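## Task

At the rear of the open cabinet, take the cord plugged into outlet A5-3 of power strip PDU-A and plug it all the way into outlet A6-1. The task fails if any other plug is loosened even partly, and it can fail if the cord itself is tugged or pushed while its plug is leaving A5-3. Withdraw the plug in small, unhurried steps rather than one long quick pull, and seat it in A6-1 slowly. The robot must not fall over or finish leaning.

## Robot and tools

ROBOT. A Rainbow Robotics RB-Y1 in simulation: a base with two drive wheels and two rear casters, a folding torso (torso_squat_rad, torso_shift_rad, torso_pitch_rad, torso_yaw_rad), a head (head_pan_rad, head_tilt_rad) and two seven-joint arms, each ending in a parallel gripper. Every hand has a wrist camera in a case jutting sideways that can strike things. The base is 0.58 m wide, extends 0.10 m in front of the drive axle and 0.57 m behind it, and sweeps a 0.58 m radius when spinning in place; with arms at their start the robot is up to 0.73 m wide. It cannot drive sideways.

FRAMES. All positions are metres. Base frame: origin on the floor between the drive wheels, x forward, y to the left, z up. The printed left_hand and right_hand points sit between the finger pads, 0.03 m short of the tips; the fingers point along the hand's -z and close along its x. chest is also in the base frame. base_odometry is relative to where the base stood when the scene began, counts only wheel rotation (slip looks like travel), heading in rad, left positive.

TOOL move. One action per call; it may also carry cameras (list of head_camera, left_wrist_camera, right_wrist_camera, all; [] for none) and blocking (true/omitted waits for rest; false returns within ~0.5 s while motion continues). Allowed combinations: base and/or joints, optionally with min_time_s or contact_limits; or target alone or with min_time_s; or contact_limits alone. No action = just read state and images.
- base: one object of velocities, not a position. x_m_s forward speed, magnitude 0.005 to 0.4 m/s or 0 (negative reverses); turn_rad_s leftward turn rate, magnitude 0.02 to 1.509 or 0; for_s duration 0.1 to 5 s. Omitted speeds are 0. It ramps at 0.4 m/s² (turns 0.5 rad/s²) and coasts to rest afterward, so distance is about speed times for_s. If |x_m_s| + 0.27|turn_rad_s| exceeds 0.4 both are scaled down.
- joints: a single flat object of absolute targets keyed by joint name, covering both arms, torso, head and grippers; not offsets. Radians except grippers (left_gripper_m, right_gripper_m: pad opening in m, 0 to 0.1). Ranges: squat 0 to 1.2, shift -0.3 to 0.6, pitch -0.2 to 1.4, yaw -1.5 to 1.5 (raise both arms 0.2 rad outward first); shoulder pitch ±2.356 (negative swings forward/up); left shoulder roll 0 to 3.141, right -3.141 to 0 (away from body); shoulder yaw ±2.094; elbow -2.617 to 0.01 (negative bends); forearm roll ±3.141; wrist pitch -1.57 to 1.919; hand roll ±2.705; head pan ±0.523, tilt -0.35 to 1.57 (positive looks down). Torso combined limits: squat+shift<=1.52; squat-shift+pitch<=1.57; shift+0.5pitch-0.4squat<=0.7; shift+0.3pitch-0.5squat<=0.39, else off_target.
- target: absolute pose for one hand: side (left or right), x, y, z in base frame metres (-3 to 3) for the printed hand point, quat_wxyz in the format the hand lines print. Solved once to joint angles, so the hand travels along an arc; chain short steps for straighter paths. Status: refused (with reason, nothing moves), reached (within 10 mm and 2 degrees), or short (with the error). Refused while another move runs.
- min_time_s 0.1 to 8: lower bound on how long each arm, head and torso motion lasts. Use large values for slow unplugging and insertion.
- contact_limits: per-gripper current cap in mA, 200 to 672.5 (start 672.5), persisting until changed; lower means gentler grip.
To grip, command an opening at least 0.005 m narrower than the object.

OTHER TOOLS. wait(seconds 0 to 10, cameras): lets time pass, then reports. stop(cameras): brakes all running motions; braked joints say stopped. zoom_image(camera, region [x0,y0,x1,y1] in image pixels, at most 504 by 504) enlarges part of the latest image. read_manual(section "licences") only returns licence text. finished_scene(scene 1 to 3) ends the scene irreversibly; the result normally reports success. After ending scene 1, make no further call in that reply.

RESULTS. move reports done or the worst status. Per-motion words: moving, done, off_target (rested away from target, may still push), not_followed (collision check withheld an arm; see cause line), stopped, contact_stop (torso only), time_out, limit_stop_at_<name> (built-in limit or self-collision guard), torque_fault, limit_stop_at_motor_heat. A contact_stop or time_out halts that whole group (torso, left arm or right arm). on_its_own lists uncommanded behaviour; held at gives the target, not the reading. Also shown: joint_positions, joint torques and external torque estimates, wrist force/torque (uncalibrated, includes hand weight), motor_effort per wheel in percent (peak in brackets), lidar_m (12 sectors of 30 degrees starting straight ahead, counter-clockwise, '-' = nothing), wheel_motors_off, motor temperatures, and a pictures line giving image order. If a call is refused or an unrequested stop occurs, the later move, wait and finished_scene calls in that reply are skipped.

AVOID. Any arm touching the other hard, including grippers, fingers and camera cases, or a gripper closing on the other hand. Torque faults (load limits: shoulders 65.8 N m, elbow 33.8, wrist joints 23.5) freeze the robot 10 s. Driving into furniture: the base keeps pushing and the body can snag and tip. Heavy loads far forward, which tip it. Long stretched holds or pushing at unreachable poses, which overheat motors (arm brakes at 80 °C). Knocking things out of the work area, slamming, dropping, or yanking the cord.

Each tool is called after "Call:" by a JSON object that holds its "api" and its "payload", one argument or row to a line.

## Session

Call:
{"api": "move", "payload": {
  "cameras": ["head_camera"]
}}

Scene clock: 0.00 s.
Joint torques (N m): no reading
External joint torques (N m): no reading
Motor temperatures (°C): left_arm=[43 41 42 47 44 43 40] | right_arm=[46 42 46 48 45 42 41]
Wrist force (N): no reading
Wrist torque (N m): no reading
Wrist force, peak (N): no reading
base_odometry: x=+0.000 y=+0.000 heading=+0.000
lidar_m: 2.81 1.27 0.97 0.95 1.02 1.44 1.59 0.77 0.57 0.55 0.59 0.85
base_status: not commanded
joint_positions: torso_squat_rad=+0.350 torso_shift_rad=+0.000 torso_pitch_rad=+0.000 torso_yaw_rad=+0.000 left_shoulder_pitch_rad=+0.029 left_shoulder_roll_rad=+0.007 left_shoulder_yaw_rad=+0.050 left_elbow_rad=-0.144 left_forearm_roll_rad=-0.011 left_wrist_pitch_rad=-0.016 left_hand_roll_rad=+0.041 left_gripper_m=+0.100 right_shoulder_pitch_rad=-0.016 right_shoulder_roll_rad=-0.009 right_shoulder_yaw_rad=+0.033 right_elbow_rad=-0.139 right_forearm_roll_rad=-0.033 right_wrist_pitch_rad=+0.031 right_hand_roll_rad=+0.031 right_gripper_m=+0.100 head_pan_rad=+0.000 head_tilt_rad=+0.400
joint_status: not commanded
wheel_motors_off: 0
motor_effort: left_wheel=+2 right_wheel=+1
chest: x=-0.2280 y=+0.0005 z=+1.2475 quat_wxyz=(+1.000, +0.000, +0.000, +0.000) (m; base frame)
left_hand: x=-0.1751 y=+0.2295 z=+0.5642 quat_wxyz=(+0.997, +0.005, -0.067, +0.044) (m; base frame)
right_hand: x=-0.1559 y=-0.2241 z=+0.5657 quat_wxyz=(+0.998, -0.003, -0.061, +0.019) (m; base frame)
pictures: head_camera

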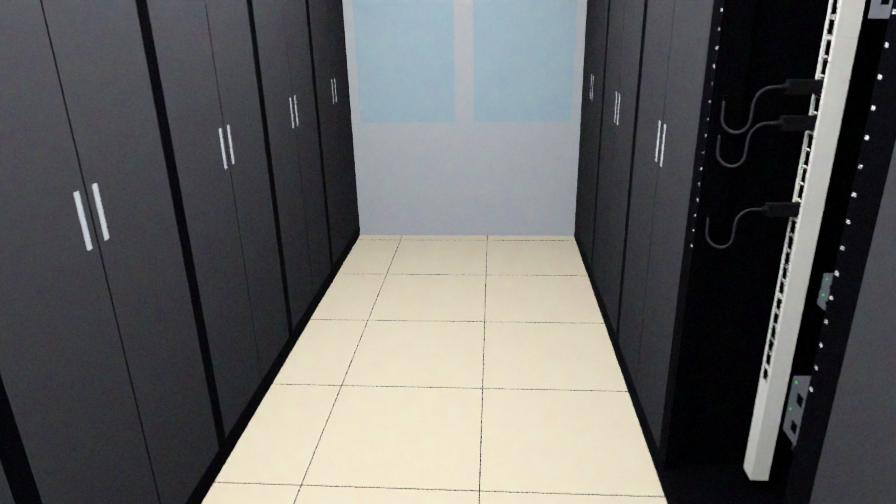

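Call:
{"api": "move", "payload": {
  "base": {"turn_rad_s":-0.1,"for_s":0.64},
  "joints": {"head_pan_rad":-0.52,"head_tilt_rad":0.4},
  "cameras": ["head_camera"]
}}

Call:
{"api": "move", "payload": {
  "base": {"x_m_s":0.4,"for_s":2.2},
  "cameras": ["head_camera"]
}}

Scene clock: 13.47 s.
Joint torques (N m): left_arm=[-1.55 0.45 0.02 -0.23 0.07 -0.48 -0.04] | right_arm=[-2.08 -0.26 -0.26 -0.68 0.08 -0.07 -0.06]
External joint torques (N m): left_arm=[-0.5 0.03 0 -0.12 0.06 -0.11 -0.03] | right_arm=[-0.11 0.42 -0.25 -0.38 0.05 0.22 -0.07]
Motor temperatures (°C): left_arm=[43 41 42 47 44 43 40] | right_arm=[46 42 46 48 45 42 41]
Wrist force (N): left_arm=[-0.5 0.2 -6.1] | right_arm=[-2.2 1.3 -6.3]
Wrist torque (N m): left_arm=[-0.20 0.06 0.09] | right_arm=[-0.09 -0.24 0.09]
Wrist force, peak (N): left_arm=[-0.4 -0.2 -6.5] | right_arm=[-1.7 2.0 -7.0]
move: done
base_odometry: x=+0.000 y=+0.000 heading=-0.062
lidar_m: 2.16 1.34 0.99 0.95 0.99 1.35 1.58 0.81 0.59 0.55 0.58 0.79
base_status: done (sent for 0.63 of 0.63 s)
joint_positions: torso_squat_rad=+0.350 torso_shift_rad=+0.000 torso_pitch_rad=+0.000 torso_yaw_rad=+0.000 left_shoulder_pitch_rad=+0.029 left_shoulder_roll_rad=+0.007 left_shoulder_yaw_rad=+0.050 left_elbow_rad=-0.144 left_forearm_roll_rad=-0.011 left_wrist_pitch_rad=-0.016 left_hand_roll_rad=+0.041 left_gripper_m=+0.100 right_shoulder_pitch_rad=-0.016 right_shoulder_roll_rad=-0.009 right_shoulder_yaw_rad=+0.033 right_elbow_rad=-0.139 right_forearm_roll_rad=-0.033 right_wrist_pitch_rad=+0.031 right_hand_roll_rad=+0.031 right_gripper_m=+0.100 head_pan_rad=-0.520 head_tilt_rad=+0.400
joint_status: all done
wheel_motors_off: 0
motor_effort: left_wheel=+13(23) right_wheel=-16(23)
chest: x=-0.2280 y=+0.0005 z=+1.2475 quat_wxyz=(+1.000, +0.000, +0.000, +0.000) (m; base frame)
left_hand: x=-0.1751 y=+0.2295 z=+0.5642 quat_wxyz=(+0.997, +0.005, -0.067, +0.044) (m; base frame)
right_hand: x=-0.1559 y=-0.2241 z=+0.5657 quat_wxyz=(+0.998, -0.003, -0.061, +0.019) (m; base frame)
pictures: head_camera
camera_calibration:
head_camera: T_world_to_cam=[[-0.493336, -0.869758, -0.0118651, -0.0753694], [-0.305953, 0.186277, -0.933645, 1.35414], [0.814256, -0.456971, -0.358002, 0.624288], [0, 0, 0, 1]] pos_world=[-0.131208, -0.0325171, 1.48689]

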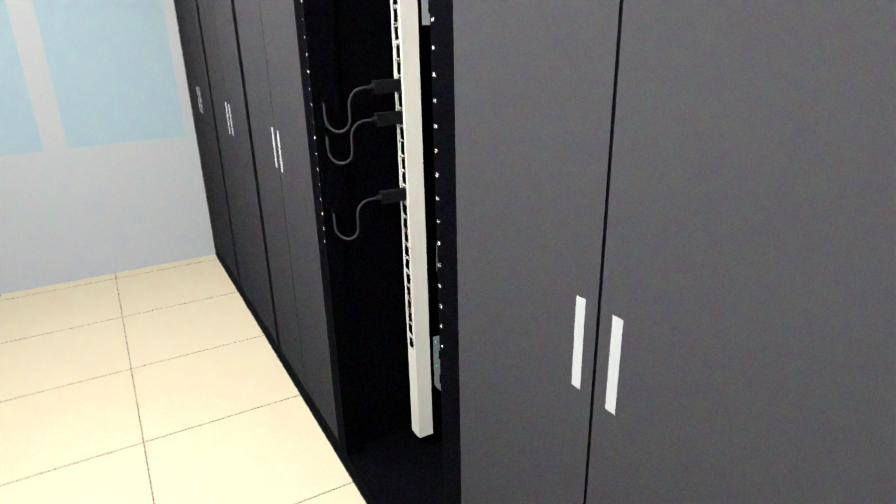

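Scene clock: 17.20 s.
Joint torques (N m): left_arm=[-1.52 0.44 0.23 -0.19 0.1 -0.43 -0.14] | right_arm=[-1.99 -0.44 -0.04 -0.74 0.07 -0.16 -0.06]
External joint torques (N m): left_arm=[-0.48 0.01 0.21 -0.09 0.09 -0.06 -0.13] | right_arm=[-0.02 0.24 -0.03 -0.44 0.03 0.13 -0.07]
Motor temperatures (°C): left_arm=[43 41 42 47 44 43 40] | right_arm=[46 42 46 48 45 42 41]
Wrist force (N): left_arm=[-0.6 0.3 -6.2] | right_arm=[-1.6 1.4 -6.1]
Wrist torque (N m): left_arm=[-0.22 0.05 0.08] | right_arm=[-0.15 -0.19 0.09]
Wrist force, peak (N): left_arm=[-0.1 0.4 -6.5] | right_arm=[-2.0 0.9 -7.1]
move: done
base_odometry: x=+0.879 y=-0.054 heading=-0.061
lidar_m: 2.16 1.36 0.98 0.95 0.99 1.35 2.18 0.79 0.58 0.55 0.99 0.89
base_status: done (sent for 2.2 of 2.2 s)
joint_positions: torso_squat_rad=+0.350 torso_shift_rad=+0.000 torso_pitch_rad=+0.000 torso_yaw_rad=+0.000 left_shoulder_pitch_rad=+0.029 left_shoulder_roll_rad=+0.007 left_shoulder_yaw_rad=+0.050 left_elbow_rad=-0.144 left_forearm_roll_rad=-0.011 left_wrist_pitch_rad=-0.016 left_hand_roll_rad=+0.041 left_gripper_m=+0.100 right_shoulder_pitch_rad=-0.016 right_shoulder_roll_rad=-0.009 right_shoulder_yaw_rad=+0.033 right_elbow_rad=-0.139 right_forearm_roll_rad=-0.033 right_wrist_pitch_rad=+0.031 right_hand_roll_rad=+0.031 right_gripper_m=+0.100 head_pan_rad=-0.520 head_tilt_rad=+0.400
joint_status: not commanded
wheel_motors_off: 0
motor_effort: left_wheel=+5(25) right_wheel=-4(25)
chest: x=-0.2280 y=+0.0004 z=+1.2475 quat_wxyz=(+1.000, +0.000, +0.000, +0.000) (m; base frame)
left_hand: x=-0.1751 y=+0.2295 z=+0.5642 quat_wxyz=(+0.997, +0.005, -0.067, +0.044) (m; base frame)
right_hand: x=-0.1559 y=-0.2241 z=+0.5657 quat_wxyz=(+0.998, -0.003, -0.061, +0.019) (m; base frame)
pictures: head_camera
camera_calibration:
head_camera: T_world_to_cam=[[-0.493323, -0.869766, -0.0118202, -0.0754723], [-0.306052, 0.186278, -0.933613, 1.35413], [0.814227, -0.456955, -0.358089, 0.624286], [0, 0, 0, 1]] pos_world=[-0.131107, -0.0326171, 1.48689]

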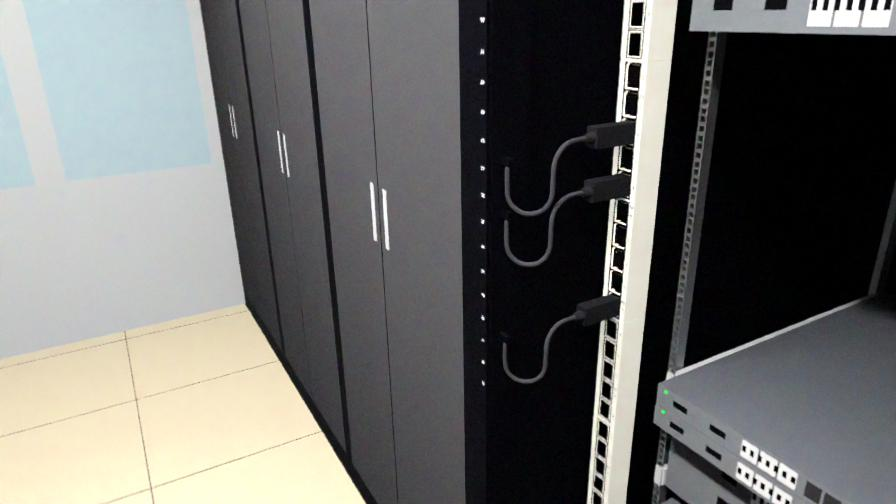

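Call:
{"api": "move", "payload": {
  "base": {"x_m_s":0.3,"for_s":1.4},
  "cameras": []
}}

Call:
{"api": "move", "payload": {
  "base": {"turn_rad_s":-0.8,"for_s":1.96},
  "joints": {"head_pan_rad":0.3,"head_tilt_rad":0.5},
  "cameras": ["head_camera"]
}}

Scene clock: 27.67 s.
Joint torques (N m): left_arm=[-1.6 0.53 0.13 -0.24 0.08 -0.45 -0.08] | right_arm=[-1.59 -0.33 -0.11 -0.64 0.12 -0.14 -0.04]
External joint torques (N m): left_arm=[-0.55 0.1 0.11 -0.13 0.08 -0.08 -0.08] | right_arm=[0.38 0.35 -0.1 -0.35 0.08 0.15 -0.05]
Motor temperatures (°C): left_arm=[43 41 42 47 44 42 40] | right_arm=[46 42 46 48 45 42 41]
Wrist force (N): left_arm=[-0.6 -0.2 -5.6] | right_arm=[-1.8 1.2 -5.7]
Wrist torque (N m): left_arm=[-0.16 0.05 0.09] | right_arm=[-0.07 -0.20 0.06]
Wrist force, peak (N): left_arm=[-0.7 0.1 -6.5] | right_arm=[-1.8 1.9 -7.0]
move: done
base_odometry: x=+1.298 y=-0.079 heading=-0.060
lidar_m: 2.16 1.35 0.98 0.95 1.00 1.35 2.19 0.79 0.71 0.81 0.62 0.80
base_status: done (sent for 1.4 of 1.4 s)
joint_positions: torso_squat_rad=+0.350 torso_shift_rad=+0.000 torso_pitch_rad=+0.000 torso_yaw_rad=+0.000 left_shoulder_pitch_rad=+0.029 left_shoulder_roll_rad=+0.007 left_shoulder_yaw_rad=+0.050 left_elbow_rad=-0.144 left_forearm_roll_rad=-0.011 left_wrist_pitch_rad=-0.016 left_hand_roll_rad=+0.041 left_gripper_m=+0.100 right_shoulder_pitch_rad=-0.016 right_shoulder_roll_rad=-0.009 right_shoulder_yaw_rad=+0.033 right_elbow_rad=-0.139 right_forearm_roll_rad=-0.033 right_wrist_pitch_rad=+0.031 right_hand_roll_rad=+0.031 right_gripper_m=+0.100 head_pan_rad=-0.520 head_tilt_rad=+0.400
joint_status: not commanded
wheel_motors_off: 0
motor_effort: left_wheel=+4(23) right_wheel=-3(14)
chest: x=-0.2280 y=+0.0004 z=+1.2475 quat_wxyz=(+1.000, +0.000, +0.000, +0.000) (m; base frame)
left_hand: x=-0.1750 y=+0.2295 z=+0.5642 quat_wxyz=(+0.997, +0.005, -0.067, +0.044) (m; base frame)
right_hand: x=-0.1559 y=-0.2241 z=+0.5657 quat_wxyz=(+0.998, -0.003, -0.061, +0.019) (m; base frame)
pictures: none
No camera images: "cameras" was empty.

Scene clock: 31.70 s.
Joint torques (N m): left_arm=[-1.2 0.51 0.13 -0.21 0.13 -0.49 -0.14] | right_arm=[-2.01 -0.05 -0.06 -0.59 0.13 -0.12 0]
External joint torques (N m): left_arm=[-0.14 0.08 0.11 -0.1 0.13 -0.12 -0.13] | right_arm=[-0.04 0.64 -0.04 -0.29 0.09 0.17 -0.01]
Motor temperatures (°C): left_arm=[43 41 42 47 44 42 40] | right_arm=[46 42 46 48 45 42 41]
Wrist force (N): left_arm=[-0.7 -0.1 -6.0] | right_arm=[-1.5 1.3 -5.9]
Wrist torque (N m): left_arm=[-0.15 0.02 0.09] | right_arm=[-0.12 -0.15 0.05]
Wrist force, peak (N): left_arm=[-0.6 0.0 -6.4] | right_arm=[-1.7 1.6 -7.2]
move: done
base_odometry: x=+1.298 y=-0.079 heading=-1.633
lidar_m: 0.80 0.63 0.79 2.12 1.36 0.99 0.94 0.99 1.35 2.23 0.80 0.71
base_status: done (sent for 1.97 of 1.97 s)
joint_positions: torso_squat_rad=+0.350 torso_shift_rad=+0.000 torso_pitch_rad=+0.000 torso_yaw_rad=+0.000 left_shoulder_pitch_rad=+0.029 left_shoulder_roll_rad=+0.007 left_shoulder_yaw_rad=+0.050 left_elbow_rad=-0.144 left_forearm_roll_rad=-0.011 left_wrist_pitch_rad=-0.016 left_hand_roll_rad=+0.041 left_gripper_m=+0.100 right_shoulder_pitch_rad=-0.016 right_shoulder_roll_rad=-0.009 right_shoulder_yaw_rad=+0.033 right_elbow_rad=-0.139 right_forearm_roll_rad=-0.033 right_wrist_pitch_rad=+0.031 right_hand_roll_rad=+0.031 right_gripper_m=+0.100 head_pan_rad=+0.300 head_tilt_rad=+0.500
joint_status: all done
wheel_motors_off: 0
motor_effort: left_wheel=+13(35) right_wheel=+1(31)
chest: x=-0.2280 y=+0.0004 z=+1.2475 quat_wxyz=(+1.000, +0.000, +0.000, +0.000) (m; base frame)
left_hand: x=-0.1750 y=+0.2295 z=+0.5642 quat_wxyz=(+0.997, +0.005, -0.067, +0.044) (m; base frame)
right_hand: x=-0.1559 y=-0.2241 z=+0.5657 quat_wxyz=(+0.998, -0.003, -0.061, +0.019) (m; base frame)
pictures: head_camera
camera_calibration:
head_camera: T_world_to_cam=[[0.2981, -0.954458, -0.0121355, 0.0880633], [-0.432842, -0.123834, -0.892924, 1.26931], [0.850755, 0.271433, -0.450044, 0.764502], [0, 0, 0, 1]] pos_world=[-0.127246, 0.0337244, 1.47852]

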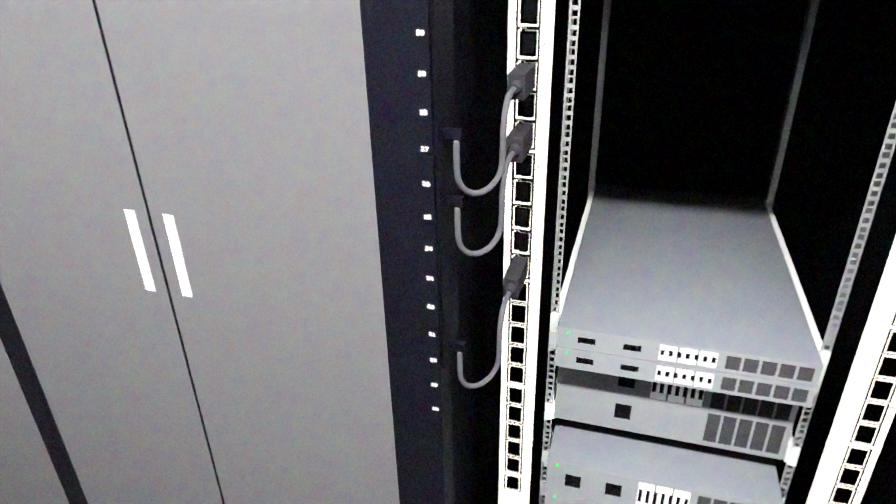

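Call:
{"api": "zoom_image", "payload": {
  "camera": "head_camera",
  "region": [490, 0, 570, 110]
}}

Call:
{"api": "zoom_image", "payload": {
  "camera": "head_camera",
  "region": [490, 100, 570, 210]
}}

Call:
{"api": "zoom_image", "payload": {
  "camera": "head_camera",
  "region": [490, 200, 570, 310]
}}

Scaled by 4.582 from the camera's 896x504 image, which has a finer 1280x720 frame.

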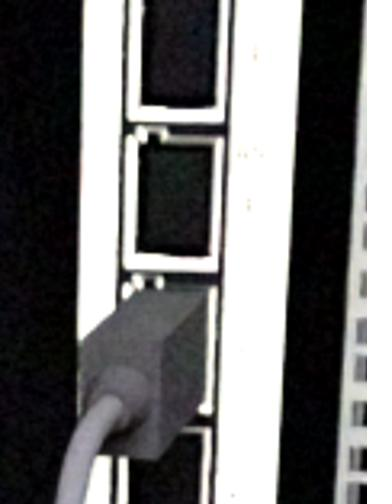

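Scaled by 4.582 from the camera's 896x504 image, which has a finer 1280x720 frame.

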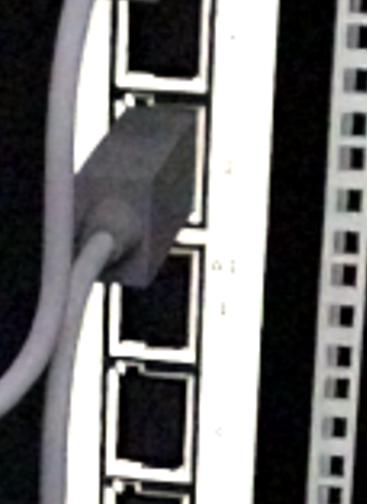

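Scaled by 4.582 from the camera's 896x504 image, which has a finer 1280x720 frame.

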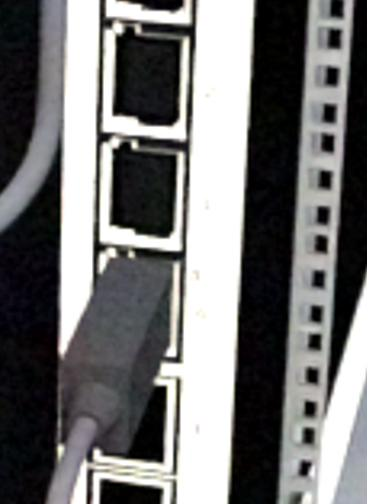

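Call:
{"api": "move", "payload": {
  "target": {"side":"left","x":0.3,"y":0.19,"z":1.31,"quat_wxyz":[0.5,0.5,-0.5,-0.5]},
  "min_time_s": 3,
  "cameras": ["head_camera","left_wrist_camera"]
}}

Call:
{"api": "zoom_image", "payload": {
  "camera": "left_wrist_camera",
  "region": [200, 0, 440, 200]
}}

Scene clock: 57.53 s.
Joint torques (N m): left_arm=[-17.52 2.2 1.16 -7.81 -0.16 -1.86 0.06] | right_arm=[-1.83 -0.41 -0.29 -0.73 0.09 -0.12 -0.01]
External joint torques (N m): left_arm=[-1.73 0.41 0.77 -0.68 -0.03 0.12 0.04] | right_arm=[0.14 0.27 -0.28 -0.43 0.05 0.17 -0.02]
Motor temperatures (°C): left_arm=[43 41 42 47 44 42 40] | right_arm=[46 42 46 47 45 42 41]
Wrist force (N): left_arm=[0.3 -5.4 -0.1] | right_arm=[-2.1 0.8 -6.2]
Wrist torque (N m): left_arm=[0.12 0.11 0.05] | right_arm=[-0.03 -0.27 0.06]
Wrist force, peak (N): left_arm=[-1.3 -0.4 -6.4] | right_arm=[-2.1 1.1 -7.0]
move: done
base_odometry: x=+1.298 y=-0.079 heading=-1.633
lidar_m: 0.81 0.63 0.79 2.12 1.35 0.99 0.95 0.98 1.34 2.23 0.80 0.70
base_status: not commanded
joint_positions: torso_squat_rad=+0.350 torso_shift_rad=+0.000 torso_pitch_rad=+0.000 torso_yaw_rad=+0.000 left_shoulder_pitch_rad=-0.506 left_shoulder_roll_rad=+0.034 left_shoulder_yaw_rad=+0.052 left_elbow_rad=-2.191 left_forearm_roll_rad=-0.118 left_wrist_pitch_rad=+1.104 left_hand_roll_rad=-1.471 left_gripper_m=+0.100 right_shoulder_pitch_rad=-0.016 right_shoulder_roll_rad=-0.009 right_shoulder_yaw_rad=+0.033 right_elbow_rad=-0.139 right_forearm_roll_rad=-0.033 right_wrist_pitch_rad=+0.031 right_hand_roll_rad=+0.031 right_gripper_m=+0.100 head_pan_rad=+0.300 head_tilt_rad=+0.500
joint_status: all done
wheel_motors_off: 0
motor_effort: left_wheel=+14(15) right_wheel=+2(2)
chest: x=-0.2280 y=+0.0004 z=+1.2475 quat_wxyz=(+1.000, +0.000, +0.000, +0.000) (m; base frame)
left_hand: x=+0.2997 y=+0.1900 z=+1.3100 quat_wxyz=(+0.500, +0.500, -0.500, -0.500) (m; base frame)
left_hand_status: reached (checked arc, planned for 3.0 s): 0 mm and 0.0 deg off.
right_hand: x=-0.1559 y=-0.2241 z=+0.5657 quat_wxyz=(+0.998, -0.003, -0.061, +0.019) (m; base frame)
pictures: head_camera, left_wrist_camera
camera_calibration:
head_camera: T_world_to_cam=[[0.2981, -0.954458, -0.0121355, 0.0880633], [-0.432842, -0.123834, -0.892924, 1.26931], [0.850755, 0.271433, -0.450044, 0.764502], [0, 0, 0, 1]] pos_world=[-0.127246, 0.0337244, 1.47852]
left_wrist_camera: T_world_to_cam=[[0.0393169, -0.998842, 0.0277307, 0.142735], [-0.431304, -0.0419979, -0.901229, 1.34976], [0.90135, 0.0234731, -0.432456, 0.364195], [0, 0, 0, 1]] pos_world=[0.248277, 0.190708, 1.36998]

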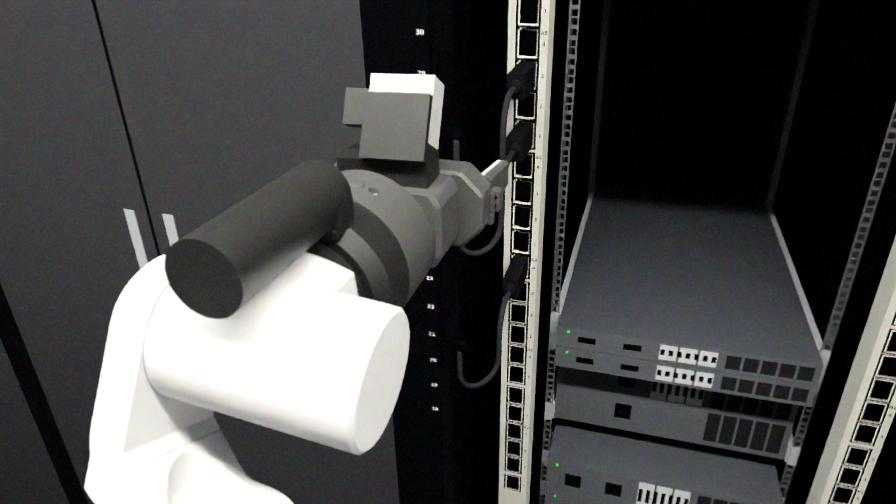

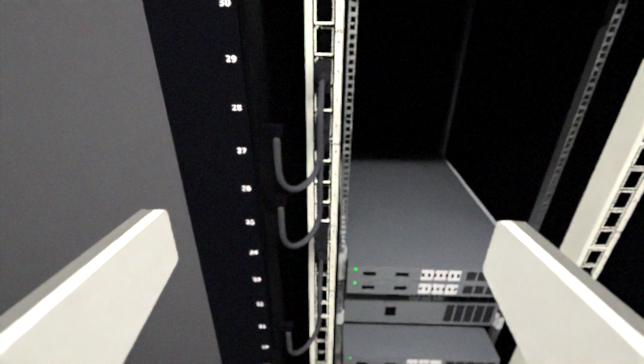

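Scaled by 2.100 from the camera's 644x364 image, which has a finer 1265x715 frame.

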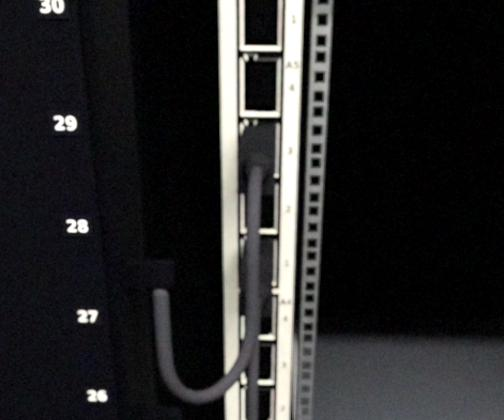

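Call:
{"api": "move", "payload": {
  "target": {"side":"left","x":0.22,"y":0.185,"z":1.265,"quat_wxyz":[0.6118,0.3898,-0.3699,-0.5806]},
  "min_time_s": 2.5,
  "cameras": []
}}

Call:
{"api": "move", "payload": {
  "base": {"x_m_s":0.15,"for_s":2.2},
  "joints": {"left_gripper_m":0.06},
  "cameras": ["head_camera","left_wrist_camera"]
}}

Call:
{"api": "zoom_image", "payload": {
  "camera": "left_wrist_camera",
  "region": [200, 0, 440, 200]
}}

Scene clock: 77.57 s.
Joint torques (N m): left_arm=[-17.45 0.35 -1.42 -5.55 -0.19 -1.69 -0.25] | right_arm=[-2.21 -0.61 -0.12 -0.69 0.05 -0.22 0.03]
External joint torques (N m): left_arm=[-2.92 -1.04 -1.65 -1.21 -0.05 0.17 -0.26] | right_arm=[-0.24 0.07 -0.11 -0.39 0.01 0.07 0.02]
Motor temperatures (°C): left_arm=[44 41 42 47 44 43 40] | right_arm=[46 41 46 47 44 42 41]
Wrist force (N): left_arm=[0.5 -5.5 -2.5] | right_arm=[-1.6 0.9 -6.3]
Wrist torque (N m): left_arm=[0.14 0.16 0.06] | right_arm=[-0.01 -0.18 0.03]
Wrist force, peak (N): left_arm=[0.1 -5.7 -2.6] | right_arm=[-2.2 1.1 -7.1]
move: done
base_odometry: x=+1.298 y=-0.079 heading=-1.633
lidar_m: 0.81 0.62 0.78 2.11 1.36 0.99 0.95 1.00 1.33 2.23 0.80 0.71
base_status: not commanded
joint_positions: torso_squat_rad=+0.350 torso_shift_rad=+0.000 torso_pitch_rad=+0.000 torso_yaw_rad=+0.000 left_shoulder_pitch_rad=-0.619 left_shoulder_roll_rad=+0.002 left_shoulder_yaw_rad=+0.018 left_elbow_rad=-2.421 left_forearm_roll_rad=-0.202 left_wrist_pitch_rad=+1.880 left_hand_roll_rad=-1.485 left_gripper_m=+0.100 right_shoulder_pitch_rad=-0.016 right_shoulder_roll_rad=-0.009 right_shoulder_yaw_rad=+0.033 right_elbow_rad=-0.139 right_forearm_roll_rad=-0.033 right_wrist_pitch_rad=+0.031 right_hand_roll_rad=+0.031 right_gripper_m=+0.100 head_pan_rad=+0.300 head_tilt_rad=+0.500
joint_status: all done
wheel_motors_off: 0
motor_effort: left_wheel=+14(15) right_wheel=+1(2)
chest: x=-0.2280 y=+0.0004 z=+1.2475 quat_wxyz=(+1.000, +0.000, +0.000, +0.000) (m; base frame)
left_hand: x=+0.2200 y=+0.1853 z=+1.2648 quat_wxyz=(+0.612, +0.390, -0.370, -0.580) (m; base frame)
left_hand_status: reached (checked arc, planned for 2.5 s): 0 mm and 0.0 deg off.
right_hand: x=-0.1559 y=-0.2241 z=+0.5657 quat_wxyz=(+0.998, -0.003, -0.061, +0.019) (m; base frame)
pictures: none
No camera images: "cameras" was empty.

Scene clock: 80.77 s.
Joint torques (N m): left_arm=[-17 0.12 -1.39 -5.12 -0.27 -1.69 -0.28] | right_arm=[-1.92 -0.34 -0.32 -0.78 0.04 -0.1 0.04]
External joint torques (N m): left_arm=[-2.47 -1.26 -1.61 -0.78 -0.13 0.17 -0.29] | right_arm=[0.05 0.34 -0.31 -0.48 0 0.19 0.03]
Motor temperatures (°C): left_arm=[44 41 42 47 44 43 40] | right_arm=[46 41 46 47 44 42 41]
Wrist force (N): left_arm=[0.3 -5.1 -2.5] | right_arm=[-1.0 0.9 -5.7]
Wrist torque (N m): left_arm=[0.10 0.12 0.07] | right_arm=[-0.05 -0.08 0.09]
Wrist force, peak (N): left_arm=[0.3 -5.6 -3.0] | right_arm=[-2.2 2.2 -6.8]
move: done
base_odometry: x=+1.277 y=-0.409 heading=-1.634
lidar_m: 0.60 0.40 0.36 0.86 1.84 1.33 1.28 1.32 1.80 0.92 0.49 0.56
base_status: done (sent for 2.2 of 2.2 s)
joint_positions: torso_squat_rad=+0.350 torso_shift_rad=+0.000 torso_pitch_rad=+0.000 torso_yaw_rad=+0.000 left_shoulder_pitch_rad=-0.619 left_shoulder_roll_rad=+0.002 left_shoulder_yaw_rad=+0.018 left_elbow_rad=-2.421 left_forearm_roll_rad=-0.202 left_wrist_pitch_rad=+1.880 left_hand_roll_rad=-1.485 left_gripper_m=+0.060 right_shoulder_pitch_rad=-0.016 right_shoulder_roll_rad=-0.009 right_shoulder_yaw_rad=+0.033 right_elbow_rad=-0.139 right_forearm_roll_rad=-0.033 right_wrist_pitch_rad=+0.031 right_hand_roll_rad=+0.031 right_gripper_m=+0.100 head_pan_rad=+0.300 head_tilt_rad=+0.500
joint_status: all done
wheel_motors_off: 0
motor_effort: left_wheel=-5(34) right_wheel=+5(24)
chest: x=-0.2280 y=+0.0004 z=+1.2475 quat_wxyz=(+1.000, +0.000, +0.000, +0.000) (m; base frame)
left_hand: x=+0.2200 y=+0.1852 z=+1.2649 quat_wxyz=(+0.612, +0.390, -0.370, -0.580) (m; base frame)
right_hand: x=-0.1559 y=-0.2241 z=+0.5657 quat_wxyz=(+0.998, -0.003, -0.061, +0.019) (m; base frame)
pictures: head_camera, left_wrist_camera
camera_calibration:
head_camera: T_world_to_cam=[[0.2981, -0.954458, -0.0121355, 0.0880633], [-0.432842, -0.123834, -0.892924, 1.26931], [0.850755, 0.271433, -0.450044, 0.764502], [0, 0, 0, 1]] pos_world=[-0.127246, 0.0337244, 1.47852]
left_wrist_camera: T_world_to_cam=[[0.0998267, -0.994969, 0.00847077, 0.152646], [-0.768651, -0.0825202, -0.634324, 1.01865], [0.631831, 0.0568114, -0.773021, 0.900611], [0, 0, 0, 1]] pos_world=[0.19871, 0.184772, 1.34105]

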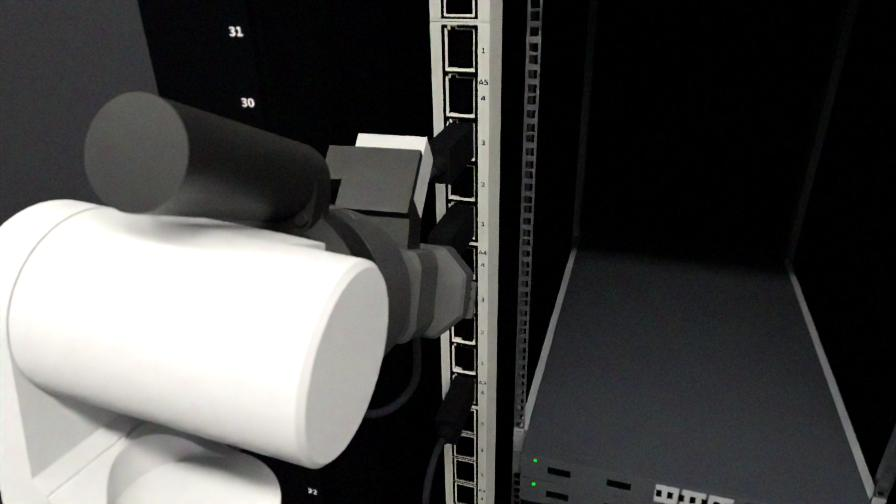

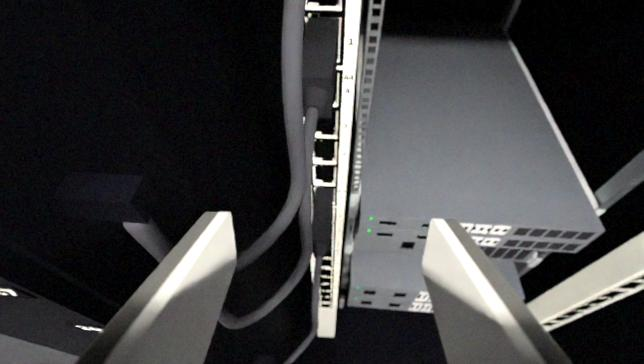

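Scaled by 2.100 from the camera's 644x364 image, which has a finer 1265x715 frame.

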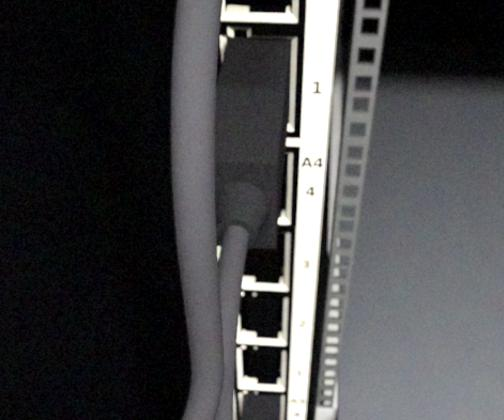

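Call:
{"api": "move", "payload": {
  "target": {"side":"left","x":0.32,"y":0.2,"z":1.305,"quat_wxyz":[0.6118,0.3898,-0.3699,-0.5806]},
  "min_time_s": 2,
  "cameras": ["head_camera","left_wrist_camera"]
}}

Call:
{"api": "zoom_image", "payload": {
  "camera": "left_wrist_camera",
  "region": [240, 0, 440, 240]
}}

Scene clock: 100.77 s.
Joint torques (N m): left_arm=[-22.29 4.89 1.71 -5.48 0 -1.87 -0.13] | right_arm=[-1.65 -0.12 -0.34 -0.77 0.06 -0.13 0.01]
External joint torques (N m): left_arm=[-2.93 0.18 1.42 0.41 0.13 -0.01 -0.14] | right_arm=[0.31 0.56 -0.33 -0.47 0.03 0.17 0.01]
Motor temperatures (°C): left_arm=[44 41 42 47 44 43 40] | right_arm=[46 41 46 47 44 42 41]
Wrist force (N): left_arm=[0.2 -5.1 -2.5] | right_arm=[-1.6 1.6 -6.4]
Wrist torque (N m): left_arm=[0.10 0.10 0.06] | right_arm=[-0.11 -0.14 0.08]
Wrist force, peak (N): left_arm=[0.4 -5.7 -3.0] | right_arm=[-1.7 1.9 -7.0]
move: done
base_odometry: x=+1.277 y=-0.409 heading=-1.634
lidar_m: 0.61 0.40 0.36 0.87 1.84 1.34 1.27 1.32 1.80 0.93 0.49 0.57
base_status: not commanded
joint_positions: torso_squat_rad=+0.350 torso_shift_rad=+0.000 torso_pitch_rad=+0.000 torso_yaw_rad=+0.000 left_shoulder_pitch_rad=-0.897 left_shoulder_roll_rad=+0.092 left_shoulder_yaw_rad=+0.181 left_elbow_rad=-1.957 left_forearm_roll_rad=-0.103 left_wrist_pitch_rad=+1.687 left_hand_roll_rad=-1.484 left_gripper_m=+0.060 right_shoulder_pitch_rad=-0.016 right_shoulder_roll_rad=-0.009 right_shoulder_yaw_rad=+0.033 right_elbow_rad=-0.139 right_forearm_roll_rad=-0.033 right_wrist_pitch_rad=+0.031 right_hand_roll_rad=+0.031 right_gripper_m=+0.100 head_pan_rad=+0.300 head_tilt_rad=+0.500
joint_status: all done
wheel_motors_off: 0
motor_effort: left_wheel=-5(6) right_wheel=+5(5)
chest: x=-0.2280 y=+0.0004 z=+1.2475 quat_wxyz=(+1.000, +0.000, +0.000, +0.000) (m; base frame)
left_hand: x=+0.3199 y=+0.1999 z=+1.3049 quat_wxyz=(+0.612, +0.390, -0.370, -0.581) (m; base frame)
left_hand_status: reached (checked arc, planned for 2.0 s): 0 mm and 0.0 deg off.
right_hand: x=-0.1559 y=-0.2241 z=+0.5657 quat_wxyz=(+0.998, -0.003, -0.061, +0.019) (m; base frame)
pictures: head_camera, left_wrist_camera
camera_calibration:
head_camera: T_world_to_cam=[[0.2981, -0.954458, -0.0121355, 0.0880633], [-0.432842, -0.123834, -0.892924, 1.26931], [0.850755, 0.271433, -0.450044, 0.764502], [0, 0, 0, 1]] pos_world=[-0.127246, 0.0337244, 1.47852]
left_wrist_camera: T_world_to_cam=[[0.0991408, -0.995041, 0.0080596, 0.157739], [-0.768735, -0.0817307, -0.634323, 1.12196], [0.631836, 0.0566916, -0.773026, 0.867543], [0, 0, 0, 1]] pos_world=[0.29871, 0.199473, 1.38105]

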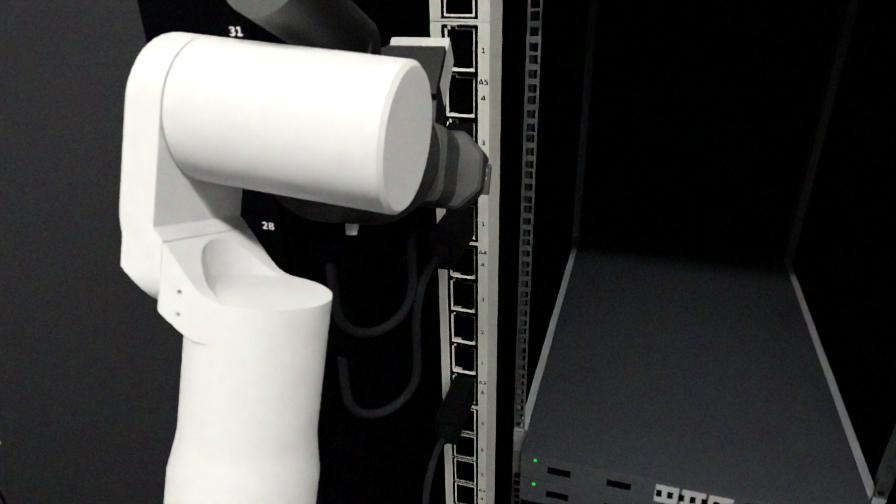

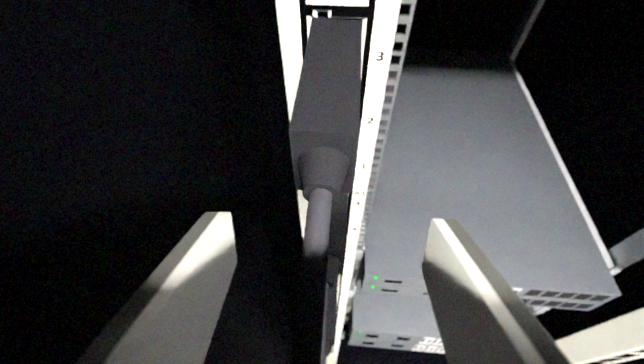

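Scaled by 2.100 from the camera's 644x364 image, which has a finer 1265x715 frame.

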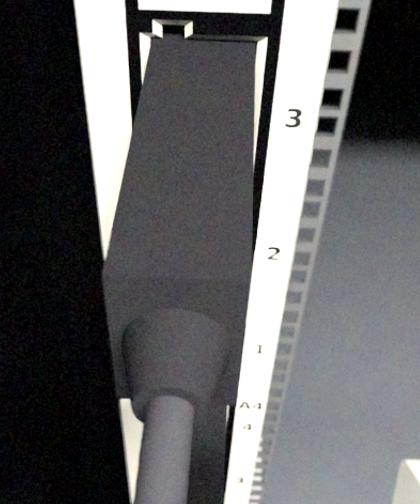

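Call:
{"api": "move", "payload": {
  "target": {"side":"left","x":0.36,"y":0.2055,"z":1.3,"quat_wxyz":[0.6118,0.3898,-0.3699,-0.5806]},
  "min_time_s": 2,
  "cameras": ["left_wrist_camera"]
}}

Call:
{"api": "zoom_image", "payload": {
  "camera": "left_wrist_camera",
  "region": [240, 0, 440, 240]
}}

Scene clock: 111.83 s.
Joint torques (N m): left_arm=[-24.24 6.06 2.2 -6.63 0.09 -1.94 0.11] | right_arm=[-1.75 -0.09 -0.03 -0.67 0.13 -0.04 -0.02]
External joint torques (N m): left_arm=[-3.36 0.45 1.86 0.3 0.22 -0.08 0.1] | right_arm=[0.21 0.58 -0.02 -0.37 0.09 0.25 -0.02]
Motor temperatures (°C): left_arm=[44 41 42 47 44 43 40] | right_arm=[45 41 46 47 44 42 40]
Wrist force (N): left_arm=[0.1 -5.0 -2.7] | right_arm=[-1.7 1.2 -5.6]
Wrist torque (N m): left_arm=[0.09 0.09 0.06] | right_arm=[-0.03 -0.18 0.08]
Wrist force, peak (N): left_arm=[0.3 -5.4 -3.0] | right_arm=[-1.7 1.4 -6.9]
move: done
base_odometry: x=+1.277 y=-0.409 heading=-1.634
lidar_m: 0.60 0.40 0.35 0.86 1.84 1.34 1.28 1.33 1.80 0.92 0.49 0.58
base_status: not commanded
joint_positions: torso_squat_rad=+0.350 torso_shift_rad=+0.000 torso_pitch_rad=+0.000 torso_yaw_rad=+0.000 left_shoulder_pitch_rad=-0.945 left_shoulder_roll_rad=+0.120 left_shoulder_yaw_rad=+0.207 left_elbow_rad=-1.767 left_forearm_roll_rad=-0.082 left_wrist_pitch_rad=+1.549 left_hand_roll_rad=-1.479 left_gripper_m=+0.060 right_shoulder_pitch_rad=-0.016 right_shoulder_roll_rad=-0.009 right_shoulder_yaw_rad=+0.033 right_elbow_rad=-0.139 right_forearm_roll_rad=-0.033 right_wrist_pitch_rad=+0.031 right_hand_roll_rad=+0.031 right_gripper_m=+0.100 head_pan_rad=+0.300 head_tilt_rad=+0.500
joint_status: all done
wheel_motors_off: 0
motor_effort: left_wheel=-5(6) right_wheel=+5(5)
chest: x=-0.2280 y=+0.0004 z=+1.2475 quat_wxyz=(+1.000, +0.000, +0.000, +0.000) (m; base frame)
left_hand: x=+0.3592 y=+0.2054 z=+1.2998 quat_wxyz=(+0.612, +0.390, -0.370, -0.581) (m; base frame)
left_hand_status: reached (checked arc, planned for 2.0 s): 1 mm and 0.0 deg off.
right_hand: x=-0.1559 y=-0.2241 z=+0.5657 quat_wxyz=(+0.998, -0.003, -0.061, +0.019) (m; base frame)
pictures: left_wrist_camera
camera_calibration:
left_wrist_camera: T_world_to_cam=[[0.0990732, -0.995047, 0.00814646, 0.159271], [-0.768652, -0.081726, -0.634425, 1.14942], [0.631948, 0.0565927, -0.772941, 0.838387], [0, 0, 0, 1]] pos_world=[0.33791, 0.204973, 1.37595]

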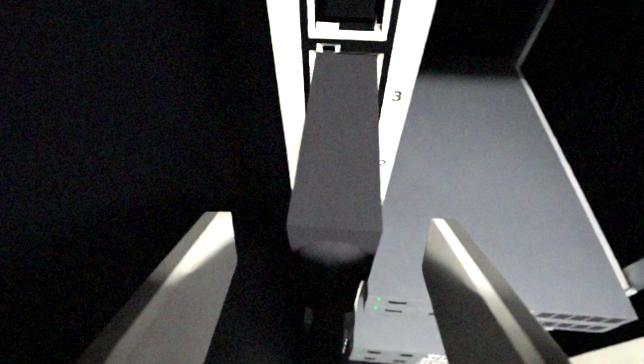

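Scaled by 2.100 from the camera's 644x364 image, which has a finer 1265x715 frame.

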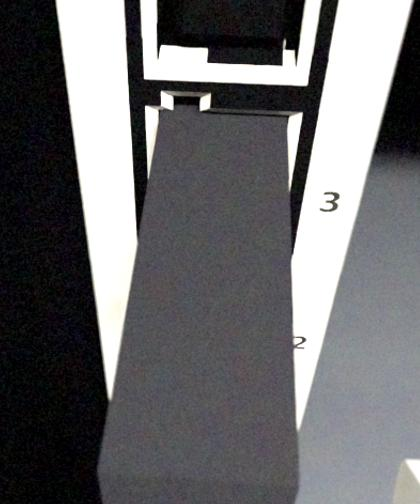

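Call:
{"api": "move", "payload": {
  "target": {"side":"left","x":0.369,"y":0.2045,"z":1.2975,"quat_wxyz":[0.6118,0.3898,-0.3699,-0.5806]},
  "min_time_s": 1,
  "cameras": []
}}

Call:
{"api": "move", "payload": {
  "joints": {"left_gripper_m":0.015},
  "cameras": ["left_wrist_camera"]
}}

Call:
{"api": "zoom_image", "payload": {
  "camera": "left_wrist_camera",
  "region": [240, 0, 440, 120]
}}

Scene clock: 118.43 s.
Joint torques (N m): left_arm=[-23.58 6.17 2.13 -5.4 -0.08 -2.23 0.07] | right_arm=[-1.64 -0.44 -0.33 -0.71 0.12 -0.12 -0.05]
External joint torques (N m): left_arm=[-2.37 0.43 1.78 1.77 0.06 -0.37 0.06] | right_arm=[0.33 0.24 -0.32 -0.41 0.08 0.18 -0.06]
Motor temperatures (°C): left_arm=[45 41 42 47 44 43 40] | right_arm=[45 41 46 47 44 41 40]
Wrist force (N): left_arm=[-0.1 -5.8 4.2] | right_arm=[-2.0 1.4 -6.1]
Wrist torque (N m): left_arm=[-0.08 0.11 0.06] | right_arm=[-0.14 -0.21 0.07]
Wrist force, peak (N): left_arm=[-0.3 -6.6 4.5] | right_arm=[-2.5 1.4 -6.6]
move: done
base_odometry: x=+1.277 y=-0.409 heading=-1.634
lidar_m: 0.61 0.40 0.36 0.86 1.84 1.33 1.27 1.33 1.81 0.92 0.49 0.57
base_status: not commanded
joint_positions: torso_squat_rad=+0.350 torso_shift_rad=+0.000 torso_pitch_rad=+0.000 torso_yaw_rad=+0.000 left_shoulder_pitch_rad=-0.957 left_shoulder_roll_rad=+0.123 left_shoulder_yaw_rad=+0.207 left_elbow_rad=-1.722 left_forearm_roll_rad=-0.082 left_wrist_pitch_rad=+1.514 left_hand_roll_rad=-1.474 left_gripper_m=+0.060 right_shoulder_pitch_rad=-0.016 right_shoulder_roll_rad=-0.009 right_shoulder_yaw_rad=+0.033 right_elbow_rad=-0.139 right_forearm_roll_rad=-0.033 right_wrist_pitch_rad=+0.031 right_hand_roll_rad=+0.031 right_gripper_m=+0.100 head_pan_rad=+0.300 head_tilt_rad=+0.500
joint_status: all done
wheel_motors_off: 0
motor_effort: left_wheel=-5(6) right_wheel=+4(5)
chest: x=-0.2280 y=+0.0004 z=+1.2475 quat_wxyz=(+1.000, +0.000, +0.000, +0.000) (m; base frame)
left_hand: x=+0.3680 y=+0.2043 z=+1.2975 quat_wxyz=(+0.611, +0.390, -0.370, -0.581) (m; base frame)
left_hand_status: reached (checked arc, planned for 1.0 s): 1 mm and 0.0 deg off.
right_hand: x=-0.1559 y=-0.2241 z=+0.5657 quat_wxyz=(+0.998, -0.003, -0.061, +0.019) (m; base frame)
pictures: none
No camera images: "cameras" was empty.

Scene clock: 119.43 s.
Joint torques (N m): left_arm=[-23.28 6.07 2.33 -5.41 -0.38 -2.3 0.19] | right_arm=[-1.93 -0.3 -0.26 -0.68 0.07 -0.15 0.02]
External joint torques (N m): left_arm=[-2.07 0.33 1.98 1.77 -0.24 -0.44 0.18] | right_arm=[0.04 0.38 -0.25 -0.38 0.03 0.14 0.01]
Motor temperatures (°C): left_arm=[45 41 42 47 44 43 40] | right_arm=[45 41 46 47 44 41 40]
Wrist force (N): left_arm=[0.5 -6.1 4.3] | right_arm=[-1.9 1.4 -6.1]
Wrist torque (N m): left_arm=[-0.08 -0.29 0.01] | right_arm=[-0.11 -0.23 0.12]
Wrist force, peak (N): left_arm=[0.5 -6.6 5.2] | right_arm=[-2.4 2.3 -6.2]
move: off_target
base_odometry: x=+1.277 y=-0.409 heading=-1.634
lidar_m: 0.61 0.41 0.37 0.86 1.83 1.33 1.27 1.33 1.81 0.92 0.48 0.57
base_status: not commanded
joint_positions: torso_squat_rad=+0.350 torso_shift_rad=+0.000 torso_pitch_rad=+0.000 torso_yaw_rad=+0.000 left_shoulder_pitch_rad=-0.957 left_shoulder_roll_rad=+0.123 left_shoulder_yaw_rad=+0.207 left_elbow_rad=-1.722 left_forearm_roll_rad=-0.082 left_wrist_pitch_rad=+1.514 left_hand_roll_rad=-1.474 left_gripper_m=+0.023 right_shoulder_pitch_rad=-0.016 right_shoulder_roll_rad=-0.009 right_shoulder_yaw_rad=+0.033 right_elbow_rad=-0.139 right_forearm_roll_rad=-0.033 right_wrist_pitch_rad=+0.031 right_hand_roll_rad=+0.031 right_gripper_m=+0.100 head_pan_rad=+0.300 head_tilt_rad=+0.500
joint_status: left_gripper_m off_target (ended at +0.023, target +0.015)
wheel_motors_off: 0
motor_effort: left_wheel=-5(6) right_wheel=+5(5)
chest: x=-0.2280 y=+0.0004 z=+1.2475 quat_wxyz=(+1.000, +0.000, +0.000, +0.000) (m; base frame)
left_hand: x=+0.3680 y=+0.2043 z=+1.2976 quat_wxyz=(+0.611, +0.390, -0.370, -0.581) (m; base frame)
right_hand: x=-0.1559 y=-0.2241 z=+0.5657 quat_wxyz=(+0.998, -0.003, -0.061, +0.019) (m; base frame)
pictures: left_wrist_camera
camera_calibration:
left_wrist_camera: T_world_to_cam=[[0.0988508, -0.995069, 0.00813807, 0.157417], [-0.768448, -0.081529, -0.634697, 1.1549], [0.632231, 0.0564866, -0.772718, 0.830727], [0, 0, 0, 1]] pos_world=[0.346711, 0.203873, 1.37365]

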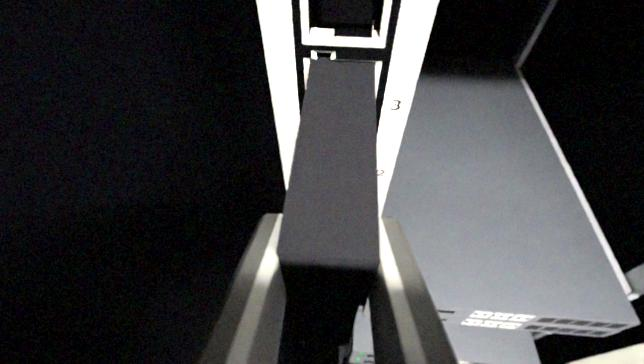

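Scaled by 2.520 from the camera's 644x364 image, which has a finer 1265x715 frame.

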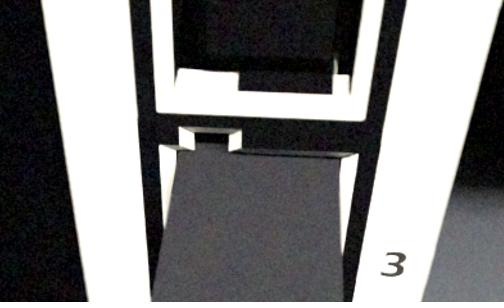

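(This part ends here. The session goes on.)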